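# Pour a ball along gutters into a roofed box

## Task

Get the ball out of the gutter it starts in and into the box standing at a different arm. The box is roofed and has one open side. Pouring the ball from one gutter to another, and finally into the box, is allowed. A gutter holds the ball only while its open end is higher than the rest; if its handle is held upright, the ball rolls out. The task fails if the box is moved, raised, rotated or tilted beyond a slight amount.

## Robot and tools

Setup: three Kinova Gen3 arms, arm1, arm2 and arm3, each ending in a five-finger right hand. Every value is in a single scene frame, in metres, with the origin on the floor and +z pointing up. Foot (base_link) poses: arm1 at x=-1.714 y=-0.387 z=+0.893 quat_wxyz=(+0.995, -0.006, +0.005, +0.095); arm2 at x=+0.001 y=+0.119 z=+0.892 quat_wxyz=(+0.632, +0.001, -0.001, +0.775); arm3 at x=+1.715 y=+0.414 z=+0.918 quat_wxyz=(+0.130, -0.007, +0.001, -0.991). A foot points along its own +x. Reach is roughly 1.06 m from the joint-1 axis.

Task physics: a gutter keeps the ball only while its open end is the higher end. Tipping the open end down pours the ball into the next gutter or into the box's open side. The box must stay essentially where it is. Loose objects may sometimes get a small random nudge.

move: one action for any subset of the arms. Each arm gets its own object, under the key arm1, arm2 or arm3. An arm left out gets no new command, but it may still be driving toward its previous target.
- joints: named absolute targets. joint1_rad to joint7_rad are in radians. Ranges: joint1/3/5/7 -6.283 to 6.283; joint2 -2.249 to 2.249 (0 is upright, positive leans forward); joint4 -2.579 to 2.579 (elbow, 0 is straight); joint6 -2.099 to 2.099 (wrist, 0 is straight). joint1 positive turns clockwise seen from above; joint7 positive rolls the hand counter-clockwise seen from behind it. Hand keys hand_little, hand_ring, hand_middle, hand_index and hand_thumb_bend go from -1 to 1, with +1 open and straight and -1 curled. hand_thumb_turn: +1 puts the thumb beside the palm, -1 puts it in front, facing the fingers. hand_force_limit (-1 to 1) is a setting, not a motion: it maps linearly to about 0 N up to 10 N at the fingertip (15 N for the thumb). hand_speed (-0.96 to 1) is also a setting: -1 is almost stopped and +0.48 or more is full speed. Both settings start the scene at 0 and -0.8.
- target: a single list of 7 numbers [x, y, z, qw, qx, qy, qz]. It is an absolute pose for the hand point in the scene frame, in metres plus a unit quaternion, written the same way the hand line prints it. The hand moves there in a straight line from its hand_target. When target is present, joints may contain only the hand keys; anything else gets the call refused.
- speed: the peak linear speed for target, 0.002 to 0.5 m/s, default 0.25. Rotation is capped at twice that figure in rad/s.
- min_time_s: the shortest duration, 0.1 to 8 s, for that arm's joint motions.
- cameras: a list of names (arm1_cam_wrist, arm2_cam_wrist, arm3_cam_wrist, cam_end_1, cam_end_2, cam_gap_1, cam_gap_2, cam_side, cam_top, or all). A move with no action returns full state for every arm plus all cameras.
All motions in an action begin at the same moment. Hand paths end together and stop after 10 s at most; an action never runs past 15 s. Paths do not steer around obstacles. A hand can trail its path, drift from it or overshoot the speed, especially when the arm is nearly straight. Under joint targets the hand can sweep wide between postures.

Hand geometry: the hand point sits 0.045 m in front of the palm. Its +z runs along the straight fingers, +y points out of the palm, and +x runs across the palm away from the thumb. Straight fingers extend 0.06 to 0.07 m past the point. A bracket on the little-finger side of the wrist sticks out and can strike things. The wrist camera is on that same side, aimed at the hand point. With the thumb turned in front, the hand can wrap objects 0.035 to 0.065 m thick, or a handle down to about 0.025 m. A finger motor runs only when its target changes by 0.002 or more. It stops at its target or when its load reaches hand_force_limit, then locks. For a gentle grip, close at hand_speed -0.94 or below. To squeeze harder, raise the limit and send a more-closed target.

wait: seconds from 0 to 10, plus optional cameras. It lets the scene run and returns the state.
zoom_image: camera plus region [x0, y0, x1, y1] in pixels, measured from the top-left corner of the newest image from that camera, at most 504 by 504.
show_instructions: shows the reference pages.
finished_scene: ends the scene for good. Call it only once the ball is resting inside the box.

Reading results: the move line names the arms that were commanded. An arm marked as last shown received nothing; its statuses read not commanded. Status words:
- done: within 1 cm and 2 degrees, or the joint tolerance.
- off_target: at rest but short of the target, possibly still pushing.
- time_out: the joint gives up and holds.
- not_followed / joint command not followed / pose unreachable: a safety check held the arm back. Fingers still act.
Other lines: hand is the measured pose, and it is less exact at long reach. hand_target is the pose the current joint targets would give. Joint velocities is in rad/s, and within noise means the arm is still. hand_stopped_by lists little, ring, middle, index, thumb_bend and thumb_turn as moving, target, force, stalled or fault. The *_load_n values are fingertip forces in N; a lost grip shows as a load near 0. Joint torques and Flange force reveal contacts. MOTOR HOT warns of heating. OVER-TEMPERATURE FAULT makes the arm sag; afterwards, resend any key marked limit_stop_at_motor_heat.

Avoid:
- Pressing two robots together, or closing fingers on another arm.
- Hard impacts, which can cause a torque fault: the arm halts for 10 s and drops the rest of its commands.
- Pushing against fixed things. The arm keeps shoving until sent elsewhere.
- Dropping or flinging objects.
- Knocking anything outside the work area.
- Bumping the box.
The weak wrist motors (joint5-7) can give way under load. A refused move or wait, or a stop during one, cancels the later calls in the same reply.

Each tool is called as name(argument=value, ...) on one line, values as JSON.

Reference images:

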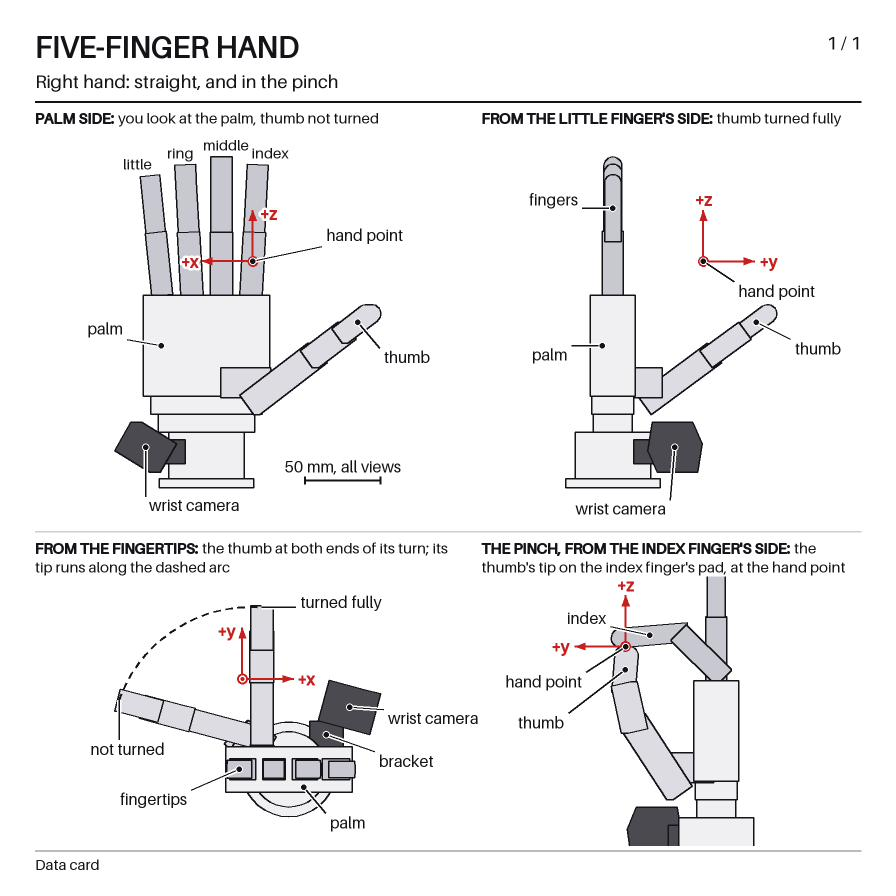

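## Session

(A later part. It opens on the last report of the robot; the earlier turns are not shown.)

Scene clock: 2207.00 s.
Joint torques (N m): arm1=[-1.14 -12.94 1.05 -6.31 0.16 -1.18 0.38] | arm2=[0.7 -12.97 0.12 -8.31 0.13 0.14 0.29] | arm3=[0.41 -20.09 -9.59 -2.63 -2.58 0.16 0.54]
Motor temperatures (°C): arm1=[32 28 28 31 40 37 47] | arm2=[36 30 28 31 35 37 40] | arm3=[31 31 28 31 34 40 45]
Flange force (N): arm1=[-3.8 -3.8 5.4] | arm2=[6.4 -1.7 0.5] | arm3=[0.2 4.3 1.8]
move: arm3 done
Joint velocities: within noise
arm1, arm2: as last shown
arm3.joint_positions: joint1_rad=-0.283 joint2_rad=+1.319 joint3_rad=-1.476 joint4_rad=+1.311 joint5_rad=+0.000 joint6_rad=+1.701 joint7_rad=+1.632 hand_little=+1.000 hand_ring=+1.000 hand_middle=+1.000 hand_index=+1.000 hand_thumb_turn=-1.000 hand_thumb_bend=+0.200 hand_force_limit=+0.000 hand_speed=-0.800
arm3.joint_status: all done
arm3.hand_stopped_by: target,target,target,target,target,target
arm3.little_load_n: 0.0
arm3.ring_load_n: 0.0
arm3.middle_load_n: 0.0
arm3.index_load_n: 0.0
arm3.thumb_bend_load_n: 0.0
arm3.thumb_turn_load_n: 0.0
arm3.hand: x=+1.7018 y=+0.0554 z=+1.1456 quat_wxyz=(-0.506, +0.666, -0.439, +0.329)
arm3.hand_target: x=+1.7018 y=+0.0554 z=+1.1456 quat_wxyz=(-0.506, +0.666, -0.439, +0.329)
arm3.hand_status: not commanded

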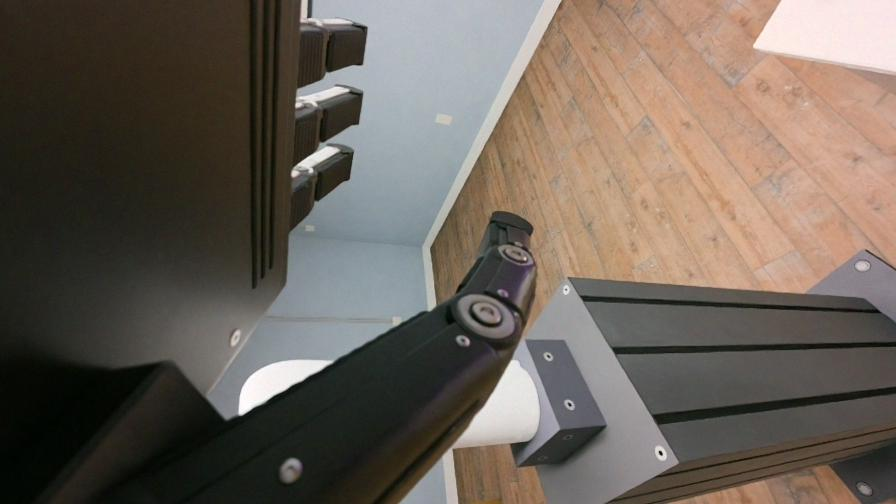

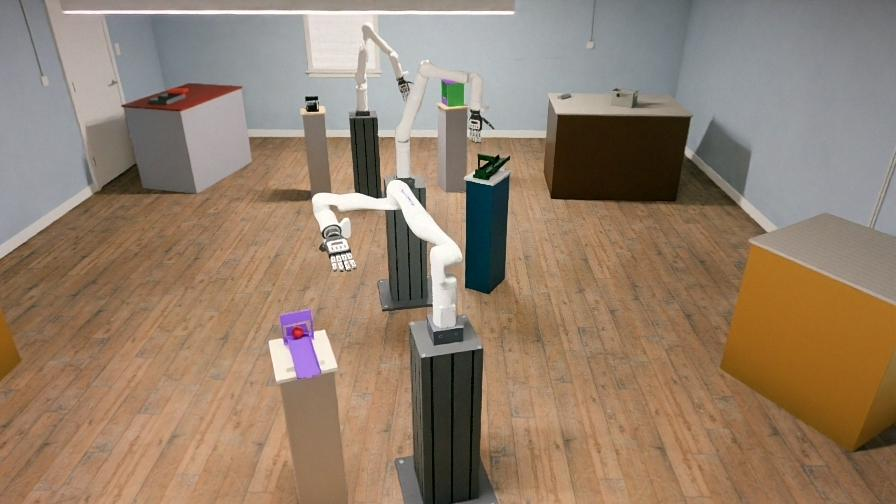

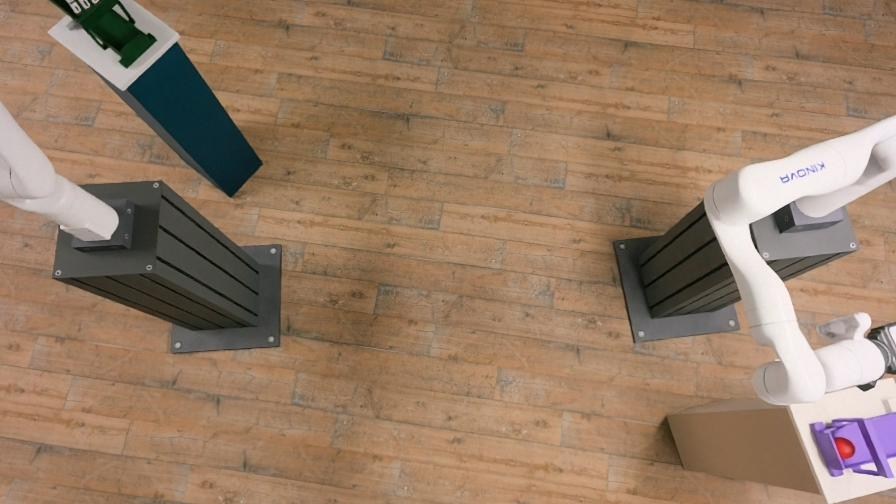

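move(arm3={"target": [1.741, -0.115, 1.06, 0.509, -0.664, 0.435, -0.334], "speed": 0.12}, cameras=["arm3_cam_wrist", "cam_end_2", "cam_gap_2", "cam_side"])

zoom_image(camera="cam_end_2", region=[230, 200, 380, 400])

zoom_image(camera="cam_gap_2", region=[700, 304, 896, 504])

Scene clock: 2234.37 s.
Joint torques (N m): arm1=[-1.17 -12.89 1.1 -6.31 0.15 -1.18 0.38] | arm2=[0.64 -12.88 -0.01 -8.21 0.06 0.19 0.29] | arm3=[0.5 -26.44 -6.57 -1.83 -2.37 0.39 0.53]
Motor temperatures (°C): arm1=[32 28 28 31 40 37 47] | arm2=[36 30 28 31 35 37 40] | arm3=[31 32 28 31 34 40 45]
Flange force (N): arm1=[-3.7 -4.0 5.3] | arm2=[6.2 -1.7 0.3] | arm3=no reading
move: arm3 done
Joint velocities: within noise
arm1, arm2: as last shown
arm3.joint_positions: joint1_rad=-0.803 joint2_rad=+1.522 joint3_rad=-1.387 joint4_rad=+0.452 joint5_rad=+0.109 joint6_rad=+2.016 joint7_rad=+1.742 hand_little=+1.000 hand_ring=+1.000 hand_middle=+1.000 hand_index=+1.000 hand_thumb_turn=-1.000 hand_thumb_bend=+0.200 hand_force_limit=+0.000 hand_speed=-0.800
arm3.joint_status: not commanded
arm3.hand_stopped_by: target,target,target,target,target,target
arm3.little_load_n: 0.0
arm3.ring_load_n: 0.0
arm3.middle_load_n: 0.0
arm3.index_load_n: 0.0
arm3.thumb_bend_load_n: 0.0
arm3.thumb_turn_load_n: 0.0
arm3.hand: x=+1.7410 y=-0.1150 z=+1.0600 quat_wxyz=(-0.509, +0.664, -0.435, +0.334)
arm3.hand_target: x=+1.7410 y=-0.1150 z=+1.0600 quat_wxyz=(-0.509, +0.664, -0.435, +0.334)
arm3.hand_status: done (0.000 m and 0.0 deg from the pose sent, 0.195 m and 0.8 deg at the start)

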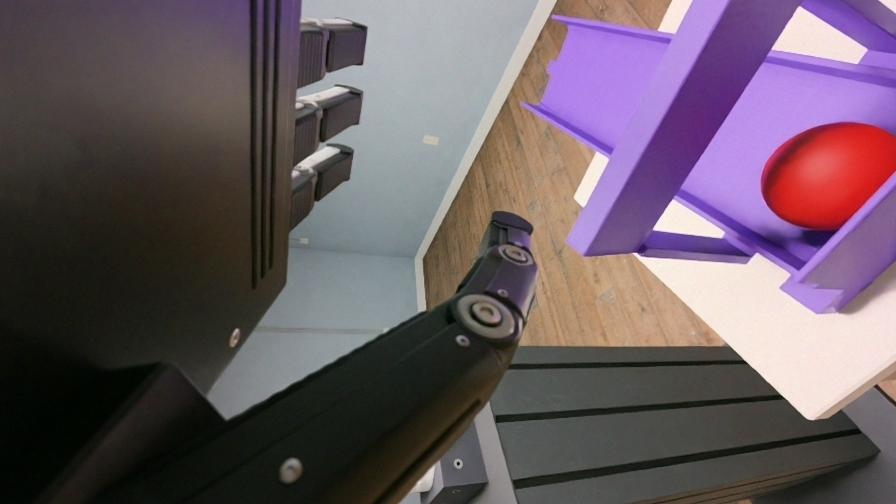

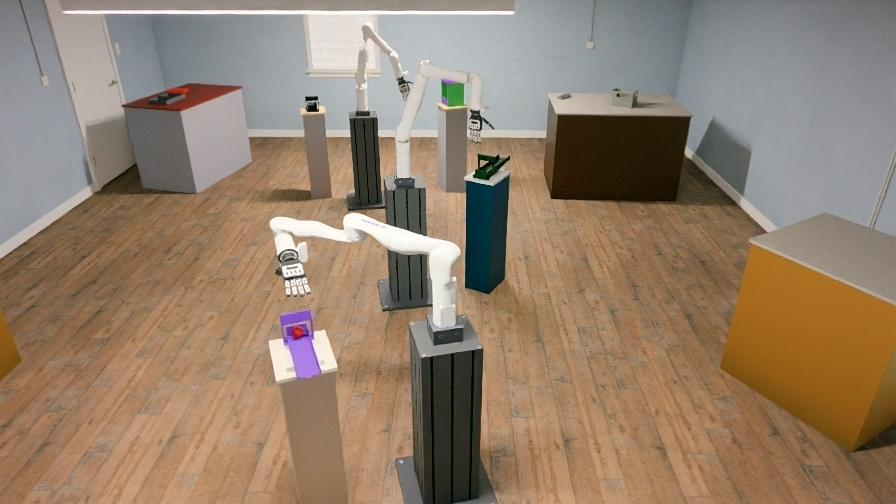

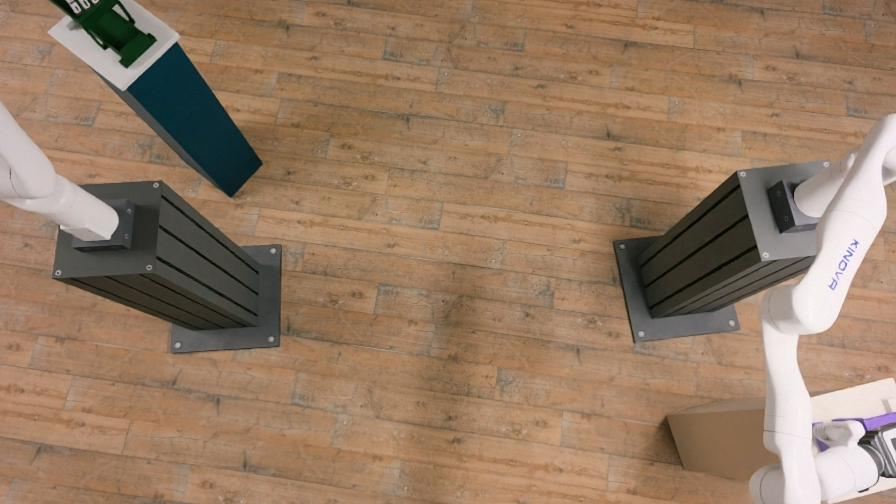

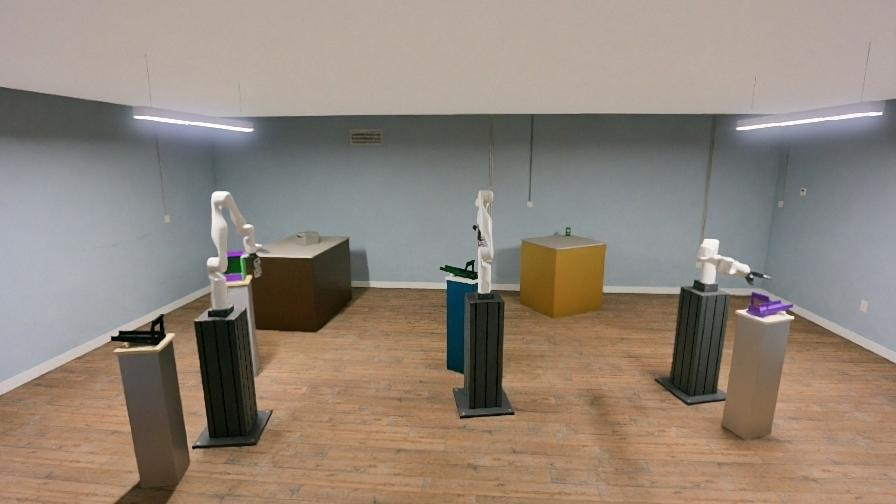

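Scaled by 2.520 from the camera's image (finer frame: 1280x720).

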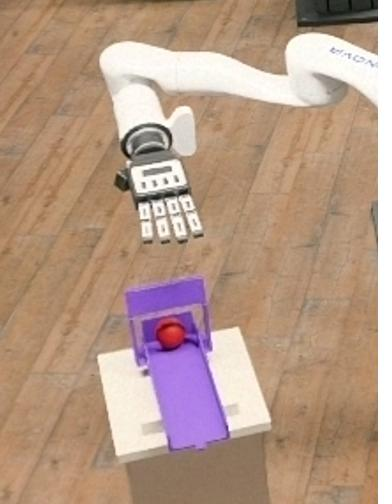

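Scaled by 2.520 from the camera's image (finer frame: 1280x720).

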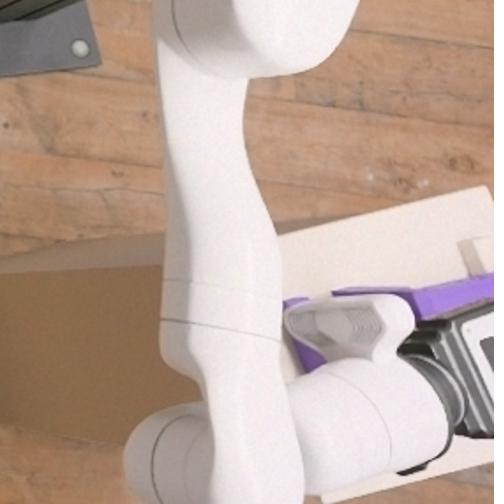

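zoom_image(camera="arm3_cam_wrist", region=[480, 0, 896, 420])

Scaled by 1.200 from the camera's image (finer frame: 1280x720).

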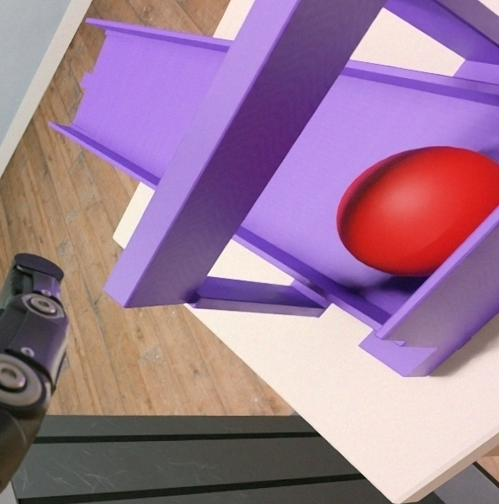

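move(arm3={"target": [1.7435, -0.1327, 1.0372, 0.509, -0.664, 0.435, -0.334], "speed": 0.1, "joints": {"hand_thumb_bend": 0.1}}, cameras=["arm3_cam_wrist"])

move(arm3={"target": [1.7554, -0.1276, 0.988, 0.509, -0.664, 0.435, -0.334], "speed": 0.06}, cameras=["arm3_cam_wrist", "cam_end_2", "cam_side"])

zoom_image(camera="arm3_cam_wrist", region=[280, 100, 700, 460])

zoom_image(camera="cam_side", region=[700, 220, 820, 340])

Scene clock: 2466.40 s.
Joint torques (N m): arm1=[-1.15 -12.93 1.07 -6.31 0.15 -1.18 0.37] | arm2=[0.67 -12.86 0.11 -8.22 0.06 0.2 0.34] | arm3=[0.38 -27.15 -4.44 -3.56 -2.17 0.59 0.46]
Motor temperatures (°C): arm1=[31 28 28 31 39 36 47] | arm2=[35 30 28 31 34 36 39] | arm3=[31 33 28 31 33 39 45]
Flange force (N): arm1=[-3.8 -3.9 5.4] | arm2=[6.4 -1.6 0.3] | arm3=no reading
move: arm3 moving
Joint velocities: arm1=[within noise] | arm2=[within noise] | arm3=[-0.002 -0.001 0.025 -0.001 -0.022 0 0.004]
arm1, arm2: as last shown
arm3.joint_positions: joint1_rad=-0.913 joint2_rad=+1.542 joint3_rad=-1.098 joint4_rad=+0.247 joint5_rad=-0.120 joint6_rad=+2.102 joint7_rad=+1.835 hand_little=+1.000 hand_ring=+1.000 hand_middle=+1.000 hand_index=+1.000 hand_thumb_turn=-1.000 hand_thumb_bend=+0.100 hand_force_limit=+0.000 hand_speed=-0.800
arm3.joint_status: all done
arm3.hand_stopped_by: target,target,target,target,target,target
arm3.little_load_n: 0.0
arm3.ring_load_n: 0.0
arm3.middle_load_n: 0.0
arm3.index_load_n: 0.0
arm3.thumb_bend_load_n: 0.0
arm3.thumb_turn_load_n: 0.0
arm3.hand: x=+1.7437 y=-0.1323 z=+1.0372 quat_wxyz=(-0.506, +0.664, -0.437, +0.336)
arm3.hand_target: x=+1.7437 y=-0.1323 z=+1.0372 quat_wxyz=(-0.506, +0.664, -0.437, +0.336)
arm3.hand_status: moving (0.000 m and 0.4 deg from the pose sent, 0.029 m and 0.0 deg at the start; a joint's target at an end of its range on 152 of 165 steps)

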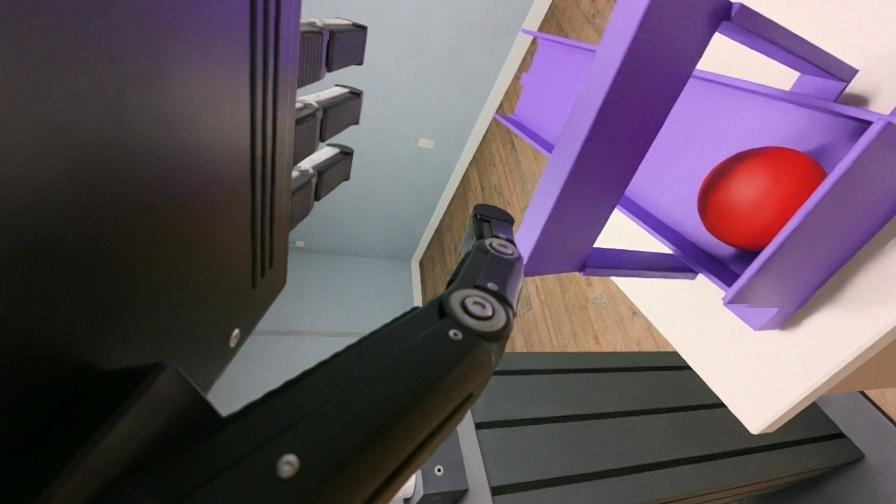

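Scene clock: 2467.77 s.
Joint torques (N m): arm1=[-1.1 -12.96 1.09 -6.33 0.15 -1.15 0.36] | arm2=[0.73 -12.93 0.2 -8.22 0.06 0.22 0.34] | arm3=[0.48 -27.05 -5.29 -3.42 -2.25 0.8 0.55]
Motor temperatures (°C): arm1=[31 28 28 31 39 36 47] | arm2=[35 30 28 31 34 36 39] | arm3=[31 33 28 31 33 39 45]
Flange force (N): arm1=[-3.6 -3.8 5.6] | arm2=[6.4 -1.4 0.5] | arm3=no reading
move: arm3 done
Joint velocities: within noise
arm1, arm2: as last shown
arm3.joint_positions: joint1_rad=-0.910 joint2_rad=+1.598 joint3_rad=-1.078 joint4_rad=+0.301 joint5_rad=-0.091 joint6_rad=+2.038 joint7_rad=+1.905 hand_little=+1.000 hand_ring=+1.000 hand_middle=+1.000 hand_index=+1.000 hand_thumb_turn=-1.000 hand_thumb_bend=+0.100 hand_force_limit=+0.000 hand_speed=-0.800
arm3.joint_status: not commanded
arm3.hand_stopped_by: target,target,target,target,target,target
arm3.little_load_n: 0.0
arm3.ring_load_n: 0.0
arm3.middle_load_n: 0.0
arm3.index_load_n: 0.0
arm3.thumb_bend_load_n: 0.5
arm3.thumb_turn_load_n: 0.0
arm3.hand: x=+1.7554 y=-0.1276 z=+0.9880 quat_wxyz=(-0.509, +0.664, -0.435, +0.334)
arm3.hand_target: x=+1.7554 y=-0.1276 z=+0.9880 quat_wxyz=(-0.509, +0.664, -0.435, +0.334)
arm3.hand_status: done (0.000 m and 0.0 deg from the pose sent, 0.051 m and 0.4 deg at the start)

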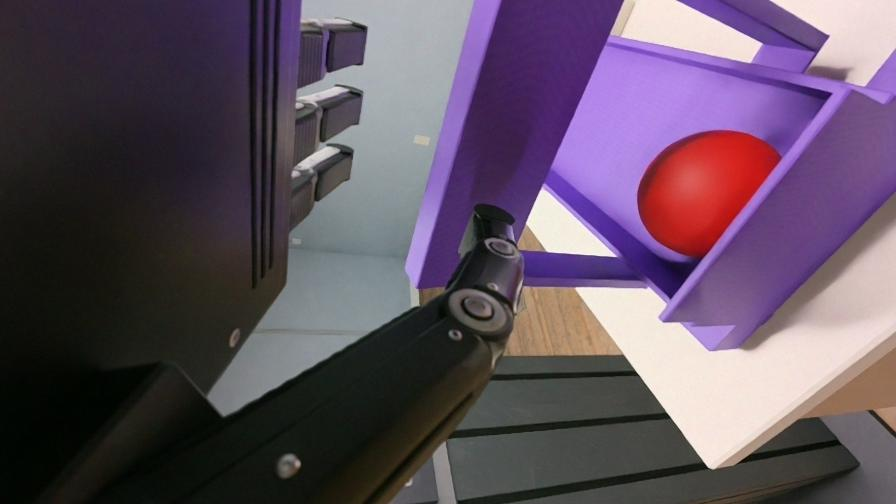

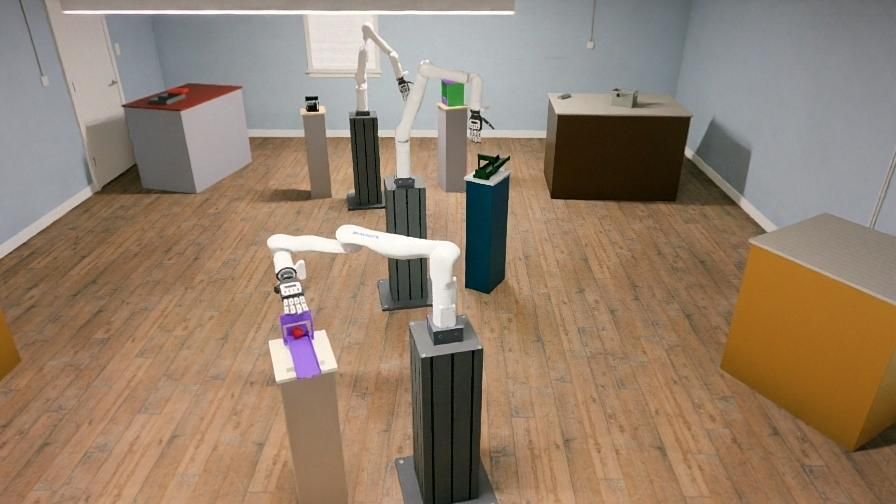

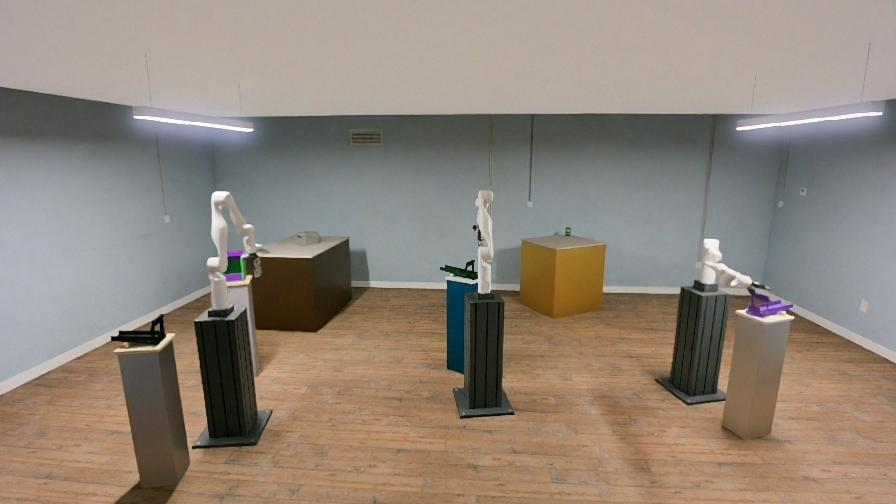

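Scaled by 1.200 from the camera's image (finer frame: 1280x720).

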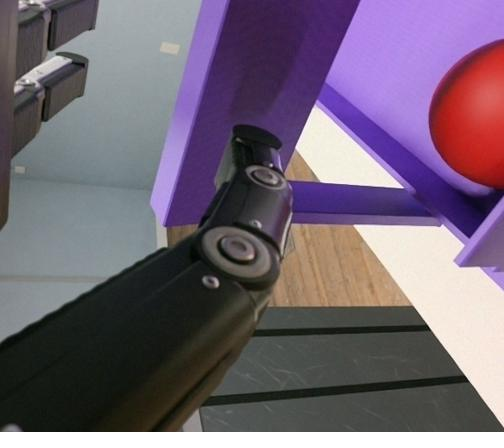

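Scaled by 4.200 from the camera's image (finer frame: 1280x720).

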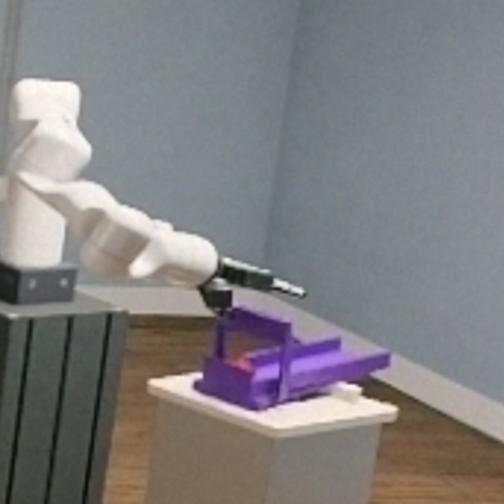

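move(arm3={"target": [1.7669, -0.1226, 0.9515, 0.509, -0.664, 0.435, -0.334], "speed": 0.05}, cameras=["arm3_cam_wrist", "cam_end_2", "cam_side"])

zoom_image(camera="arm3_cam_wrist", region=[280, 0, 700, 400])

zoom_image(camera="cam_side", region=[730, 260, 810, 330])

zoom_image(camera="cam_end_2", region=[250, 240, 350, 390])

Scene clock: 2499.03 s.
Joint torques (N m): arm1=[-1.09 -12.95 1.09 -6.32 0.14 -1.15 0.4] | arm2=[0.59 -12.99 0.08 -8.29 0.06 0.19 0.3] | arm3=[0.52 -26.76 -5.55 -3.2 -2.27 0.9 0.53]
Motor temperatures (°C): arm1=[31 27 28 31 39 36 47] | arm2=[35 30 28 31 34 36 39] | arm3=[31 33 28 31 33 39 45]
Flange force (N): arm1=[-3.7 -3.6 5.6] | arm2=[6.2 -1.8 0.5] | arm3=no reading
move: arm3 done
Joint velocities: within noise
arm1, arm2: as last shown
arm3.joint_positions: joint1_rad=-0.903 joint2_rad=+1.637 joint3_rad=-1.066 joint4_rad=+0.358 joint5_rad=-0.070 joint6_rad=+1.972 joint7_rad=+1.954 hand_little=+1.000 hand_ring=+1.000 hand_middle=+1.000 hand_index=+1.000 hand_thumb_turn=-1.000 hand_thumb_bend=+0.100 hand_force_limit=+0.000 hand_speed=-0.800
arm3.joint_status: not commanded
arm3.hand_stopped_by: target,target,target,target,target,target
arm3.little_load_n: 0.0
arm3.ring_load_n: -0.5
arm3.middle_load_n: 0.0
arm3.index_load_n: 0.0
arm3.thumb_bend_load_n: 0.0
arm3.thumb_turn_load_n: 0.0
arm3.hand: x=+1.7669 y=-0.1226 z=+0.9515 quat_wxyz=(-0.509, +0.664, -0.435, +0.334)
arm3.hand_target: x=+1.7669 y=-0.1226 z=+0.9515 quat_wxyz=(-0.509, +0.664, -0.435, +0.334)
arm3.hand_status: done (0.000 m and 0.0 deg from the pose sent, 0.039 m and 0.0 deg at the start)

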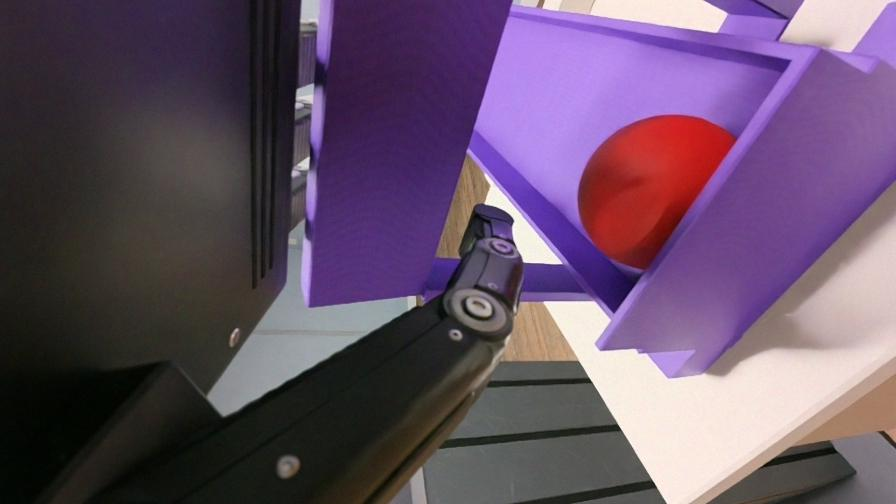

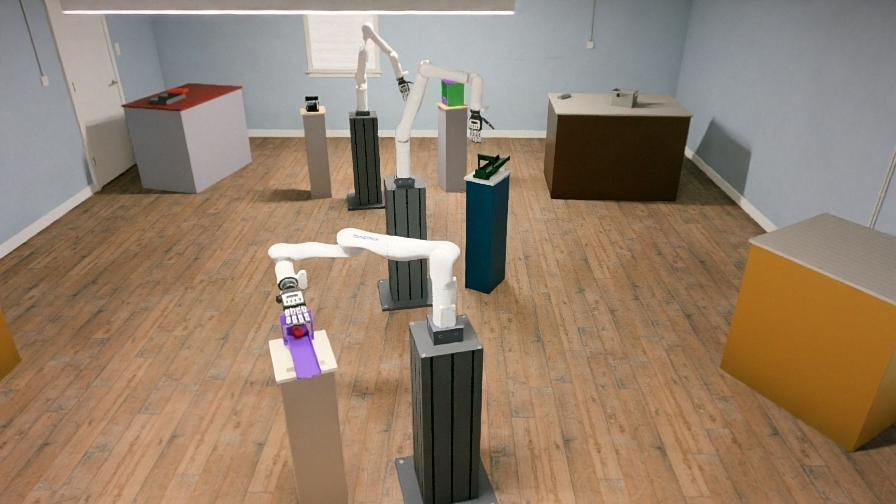

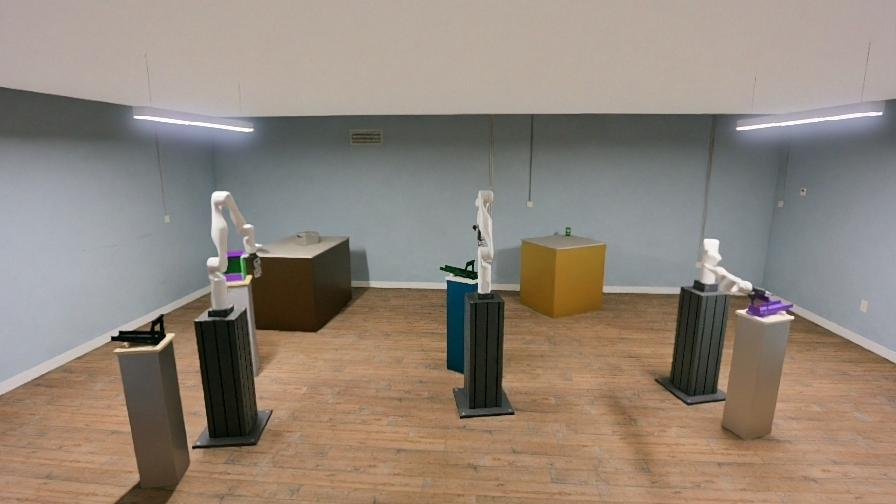

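Scaled by 1.200 from the camera's image (finer frame: 1280x720).

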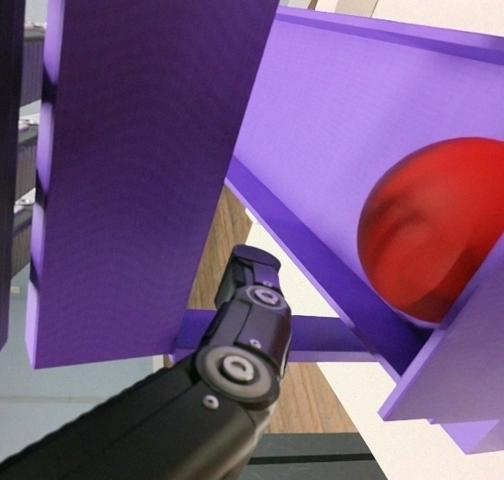

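Scaled by 6.300 from the camera's image (finer frame: 1280x720).

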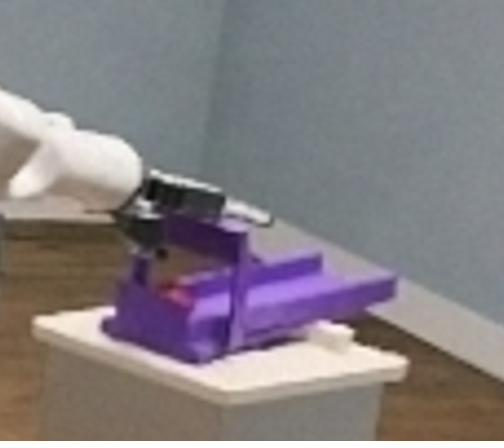

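Scaled by 3.360 from the camera's image (finer frame: 1280x720).

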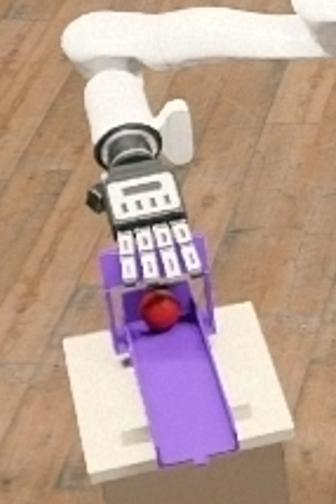

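move(arm3={"joints": {"hand_speed": -0.9, "hand_force_limit": -0.7, "hand_index": 0.3, "hand_middle": 0.3, "hand_ring": 0.3, "hand_little": 0.3}}, cameras=["arm3_cam_wrist"])

move(arm3={"joints": {"hand_speed": -0.94, "hand_force_limit": -0.7, "hand_thumb_bend": -0.3}}, cameras=["arm3_cam_wrist"])

zoom_image(camera="arm3_cam_wrist", region=[280, 0, 700, 400])

Scene clock: 2527.00 s.
Joint torques (N m): arm1=[-1.12 -12.94 1.1 -6.29 0.15 -1.18 0.41] | arm2=[0.7 -12.9 0.13 -8.27 0.06 0.19 0.28] | arm3=[1.95 -23.27 -2.99 -4.23 -0.04 -0.43 0.8]
Motor temperatures (°C): arm1=[31 27 28 31 39 36 47] | arm2=[35 30 28 31 34 36 39] | arm3=[31 33 28 30 33 39 45]
Flange force (N): arm1=[-3.8 -3.6 5.5] | arm2=[6.4 -1.7 0.4] | arm3=no reading
move: arm3 done
Joint velocities: within noise
arm1, arm2: as last shown
arm3.joint_positions: joint1_rad=-0.903 joint2_rad=+1.637 joint3_rad=-1.066 joint4_rad=+0.358 joint5_rad=-0.070 joint6_rad=+1.972 joint7_rad=+1.954 hand_little=+0.300 hand_ring=+0.300 hand_middle=+0.300 hand_index=+0.300 hand_thumb_turn=-1.000 hand_thumb_bend=+0.100 hand_force_limit=-0.700 hand_speed=-0.900
arm3.joint_status: all done
arm3.hand_stopped_by: target,target,target,target,target,target
arm3.little_load_n: 0.0
arm3.ring_load_n: 0.0
arm3.middle_load_n: 0.0
arm3.index_load_n: 1.0
arm3.thumb_bend_load_n: 0.0
arm3.thumb_turn_load_n: 0.0
arm3.hand: x=+1.7669 y=-0.1226 z=+0.9515 quat_wxyz=(-0.509, +0.664, -0.435, +0.334)
arm3.hand_target: x=+1.7669 y=-0.1226 z=+0.9515 quat_wxyz=(-0.509, +0.664, -0.435, +0.334)
arm3.hand_status: not commanded

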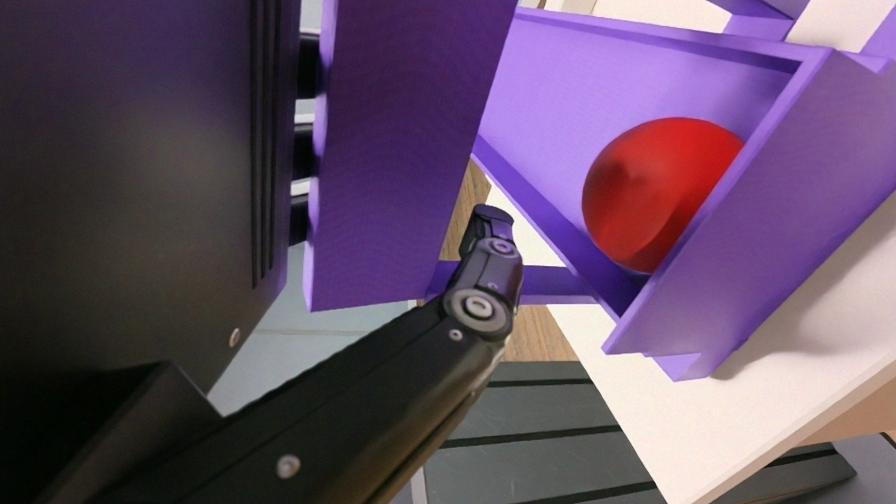

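Scene clock: 2530.27 s.
Joint torques (N m): arm1=[-1.15 -12.96 1.12 -6.28 0.17 -1.2 0.39] | arm2=[0.69 -12.92 0.18 -8.35 0.11 0.22 0.3] | arm3=[1.72 -23.56 -3.29 -4.03 -0.31 -0.29 0.78]
Motor temperatures (°C): arm1=[31 27 28 31 39 36 47] | arm2=[35 30 28 31 34 36 39] | arm3=[31 33 28 30 33 39 45]
Flange force (N): arm1=[-3.9 -3.9 5.5] | arm2=[6.7 -1.8 0.8] | arm3=no reading
move: arm3 off_target
Joint velocities: within noise
arm1: as last shown
arm2.joint_positions: joint1_rad=+0.092 joint2_rad=+0.380 joint3_rad=+0.000 joint4_rad=+1.424 joint5_rad=+0.000 joint6_rad=+1.337 joint7_rad=-2.170 hand_little=+1.000 hand_ring=+1.000 hand_middle=+1.000 hand_index=+1.000 hand_thumb_turn=+1.000 hand_thumb_bend=+1.000 hand_force_limit=+0.000 hand_speed=-0.800
arm2.joint_status: not commanded
arm2.hand_stopped_by: target,target,target,target,target,target
arm2.little_load_n: 0.0
arm2.ring_load_n: 0.0
arm2.middle_load_n: 0.0
arm2.index_load_n: 0.0
arm2.thumb_bend_load_n: -0.5
arm2.thumb_turn_load_n: 0.0
arm2.hand: x=-0.0638 y=+0.6355 z=+1.1740 quat_wxyz=(-0.001, +0.515, -0.857, -0.002)
arm2.hand_target: x=-0.0638 y=+0.6355 z=+1.1740 quat_wxyz=(-0.001, +0.515, -0.857, -0.002)
arm2.hand_status: not commanded
arm3.joint_positions: joint1_rad=-0.903 joint2_rad=+1.637 joint3_rad=-1.066 joint4_rad=+0.358 joint5_rad=-0.070 joint6_rad=+1.972 joint7_rad=+1.954 hand_little=+0.300 hand_ring=+0.300 hand_middle=+0.300 hand_index=+0.300 hand_thumb_turn=-1.000 hand_thumb_bend=-0.151 hand_force_limit=-0.700 hand_speed=-0.940
arm3.joint_status: hand_thumb_bend off_target (ended at -0.151, target -0.300); the others done
arm3.hand_stopped_by: target,target,target,target,force,target
arm3.little_load_n: 0.0
arm3.ring_load_n: 0.0
arm3.middle_load_n: 0.5
arm3.index_load_n: 1.0
arm3.thumb_bend_load_n: 2.5
arm3.thumb_turn_load_n: 0.0
arm3.hand: x=+1.7669 y=-0.1226 z=+0.9515 quat_wxyz=(-0.509, +0.664, -0.435, +0.334)
arm3.hand_target: x=+1.7669 y=-0.1226 z=+0.9515 quat_wxyz=(-0.509, +0.664, -0.435, +0.334)
arm3.hand_status: not commanded

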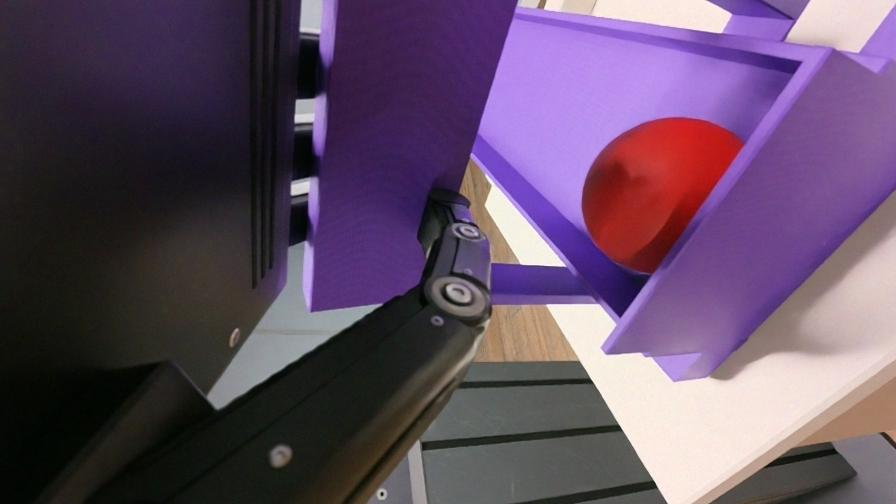

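Scaled by 1.200 from the camera's image (finer frame: 1280x720).

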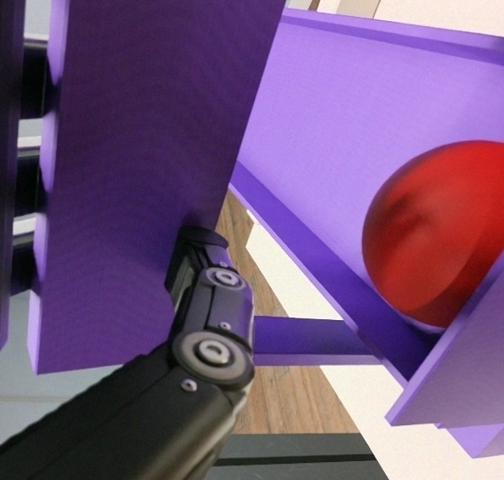

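move(arm3={"joints": {"hand_speed": -0.94, "hand_force_limit": -0.2, "hand_index": 0.1, "hand_middle": 0.1, "hand_ring": 0.1, "hand_little": 0.1}}, cameras=["arm3_cam_wrist"])

move(arm3={"joints": {"hand_speed": -0.94, "hand_force_limit": 0.1, "hand_thumb_bend": -0.5}}, cameras=["arm3_cam_wrist", "cam_end_2"])

zoom_image(camera="cam_end_2", region=[250, 240, 350, 390])

Scene clock: 2550.60 s.
Joint torques (N m): arm1=[-1.06 -12.92 1.09 -6.29 0.15 -1.22 0.39] | arm2=[0.65 -12.88 0.01 -8.24 0.04 0.24 0.34] | arm3=[-1.59 -17.96 -2.63 -1.46 -0.03 -0.44 0.9]
Motor temperatures (°C): arm1=[31 27 28 31 39 36 47] | arm2=[35 30 28 31 34 36 39] | arm3=[31 33 28 31 33 39 45]
Flange force (N): arm1=[-3.9 -3.5 5.3] | arm2=[6.4 -1.7 0.5] | arm3=no reading
move: arm3 done
Joint velocities: within noise
arm1.joint_positions: joint1_rad=-1.300 joint2_rad=+0.200 joint3_rad=+0.000 joint4_rad=+2.182 joint5_rad=+0.000 joint6_rad=+0.427 joint7_rad=-1.571 hand_little=+1.000 hand_ring=+1.000 hand_middle=+1.000 hand_index=+1.000 hand_thumb_turn=+1.000 hand_thumb_bend=+1.000 hand_force_limit=+0.000 hand_speed=-0.800
arm1.joint_status: not commanded
arm1.hand_stopped_by: target,target,target,target,target,target
arm1.little_load_n: 0.0
arm1.ring_load_n: 0.0
arm1.middle_load_n: 0.0
arm1.index_load_n: 0.0
arm1.thumb_bend_load_n: 0.0
arm1.thumb_turn_load_n: 0.0
arm1.hand: x=-1.7128 y=+0.0512 z=+1.0622 quat_wxyz=(-0.114, +0.669, -0.726, -0.111)
arm1.hand_target: x=-1.7128 y=+0.0512 z=+1.0622 quat_wxyz=(-0.114, +0.669, -0.726, -0.111)
arm1.hand_status: not commanded
arm2: as last shown
arm3.joint_positions: joint1_rad=-0.903 joint2_rad=+1.637 joint3_rad=-1.066 joint4_rad=+0.358 joint5_rad=-0.070 joint6_rad=+1.972 joint7_rad=+1.954 hand_little=+0.100 hand_ring=+0.100 hand_middle=+0.101 hand_index=+0.101 hand_thumb_turn=-1.000 hand_thumb_bend=-0.149 hand_force_limit=-0.200 hand_speed=-0.940
arm3.joint_status: all done
arm3.hand_stopped_by: target,target,target,target,force,target
arm3.little_load_n: 0.5
arm3.ring_load_n: 0.5
arm3.middle_load_n: 2.0
arm3.index_load_n: 3.5
arm3.thumb_bend_load_n: 8.5
arm3.thumb_turn_load_n: 0.5
arm3.hand: x=+1.7669 y=-0.1226 z=+0.9515 quat_wxyz=(-0.509, +0.664, -0.435, +0.334)
arm3.hand_target: x=+1.7669 y=-0.1226 z=+0.9515 quat_wxyz=(-0.509, +0.664, -0.435, +0.334)
arm3.hand_status: not commanded

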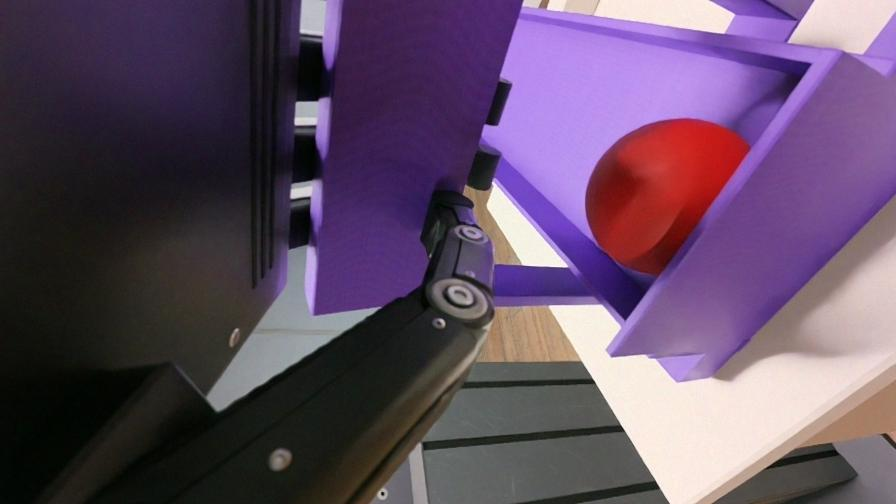

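Scene clock: 2551.63 s.
Joint torques (N m): arm1=[-1.1 -12.96 1.09 -6.31 0.14 -1.18 0.39] | arm2=[0.69 -12.94 0.03 -8.33 0.03 0.2 0.3] | arm3=[-1.56 -18 -2.65 -1.51 -0.02 -0.41 0.89]
Motor temperatures (°C): arm1=[31 27 28 31 39 36 47] | arm2=[35 30 28 31 34 36 39] | arm3=[31 33 28 31 33 39 45]
Flange force (N): arm1=[-3.8 -3.7 5.5] | arm2=[6.5 -1.8 0.6] | arm3=no reading
move: arm3 off_target
Joint velocities: within noise
arm1, arm2: as last shown
arm1.little_load_n: 0.5
arm2.thumb_bend_load_n: 0.0
arm3.joint_positions: joint1_rad=-0.903 joint2_rad=+1.637 joint3_rad=-1.066 joint4_rad=+0.358 joint5_rad=-0.070 joint6_rad=+1.972 joint7_rad=+1.954 hand_little=+0.100 hand_ring=+0.100 hand_middle=+0.101 hand_index=+0.101 hand_thumb_turn=-1.000 hand_thumb_bend=-0.149 hand_force_limit=+0.100 hand_speed=-0.940
arm3.joint_status: hand_thumb_bend off_target (ended at -0.149, target -0.500); the others done
arm3.hand_stopped_by: target,target,target,target,force,target
arm3.little_load_n: 0.0
arm3.ring_load_n: 0.5
arm3.middle_load_n: 1.5
arm3.index_load_n: 3.5
arm3.thumb_bend_load_n: 9.0
arm3.thumb_turn_load_n: 0.5
arm3.hand: x=+1.7669 y=-0.1226 z=+0.9515 quat_wxyz=(-0.509, +0.664, -0.435, +0.334)
arm3.hand_target: x=+1.7669 y=-0.1226 z=+0.9515 quat_wxyz=(-0.509, +0.664, -0.435, +0.334)
arm3.hand_status: not commanded

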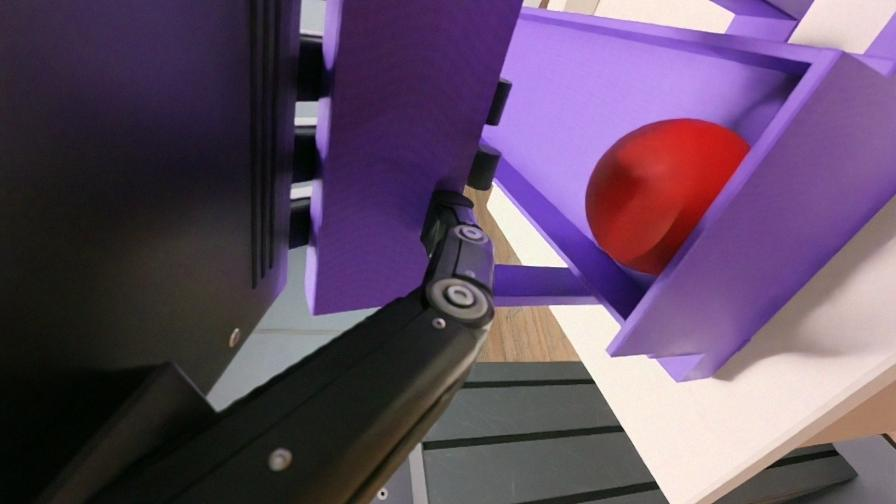

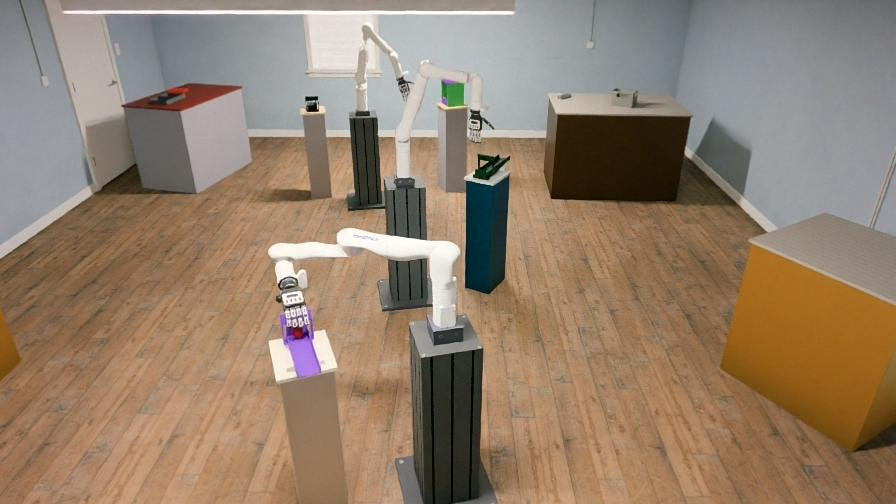

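Scaled by 3.360 from the camera's image (finer frame: 1280x720).

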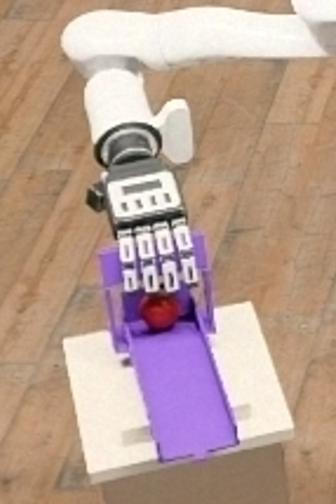

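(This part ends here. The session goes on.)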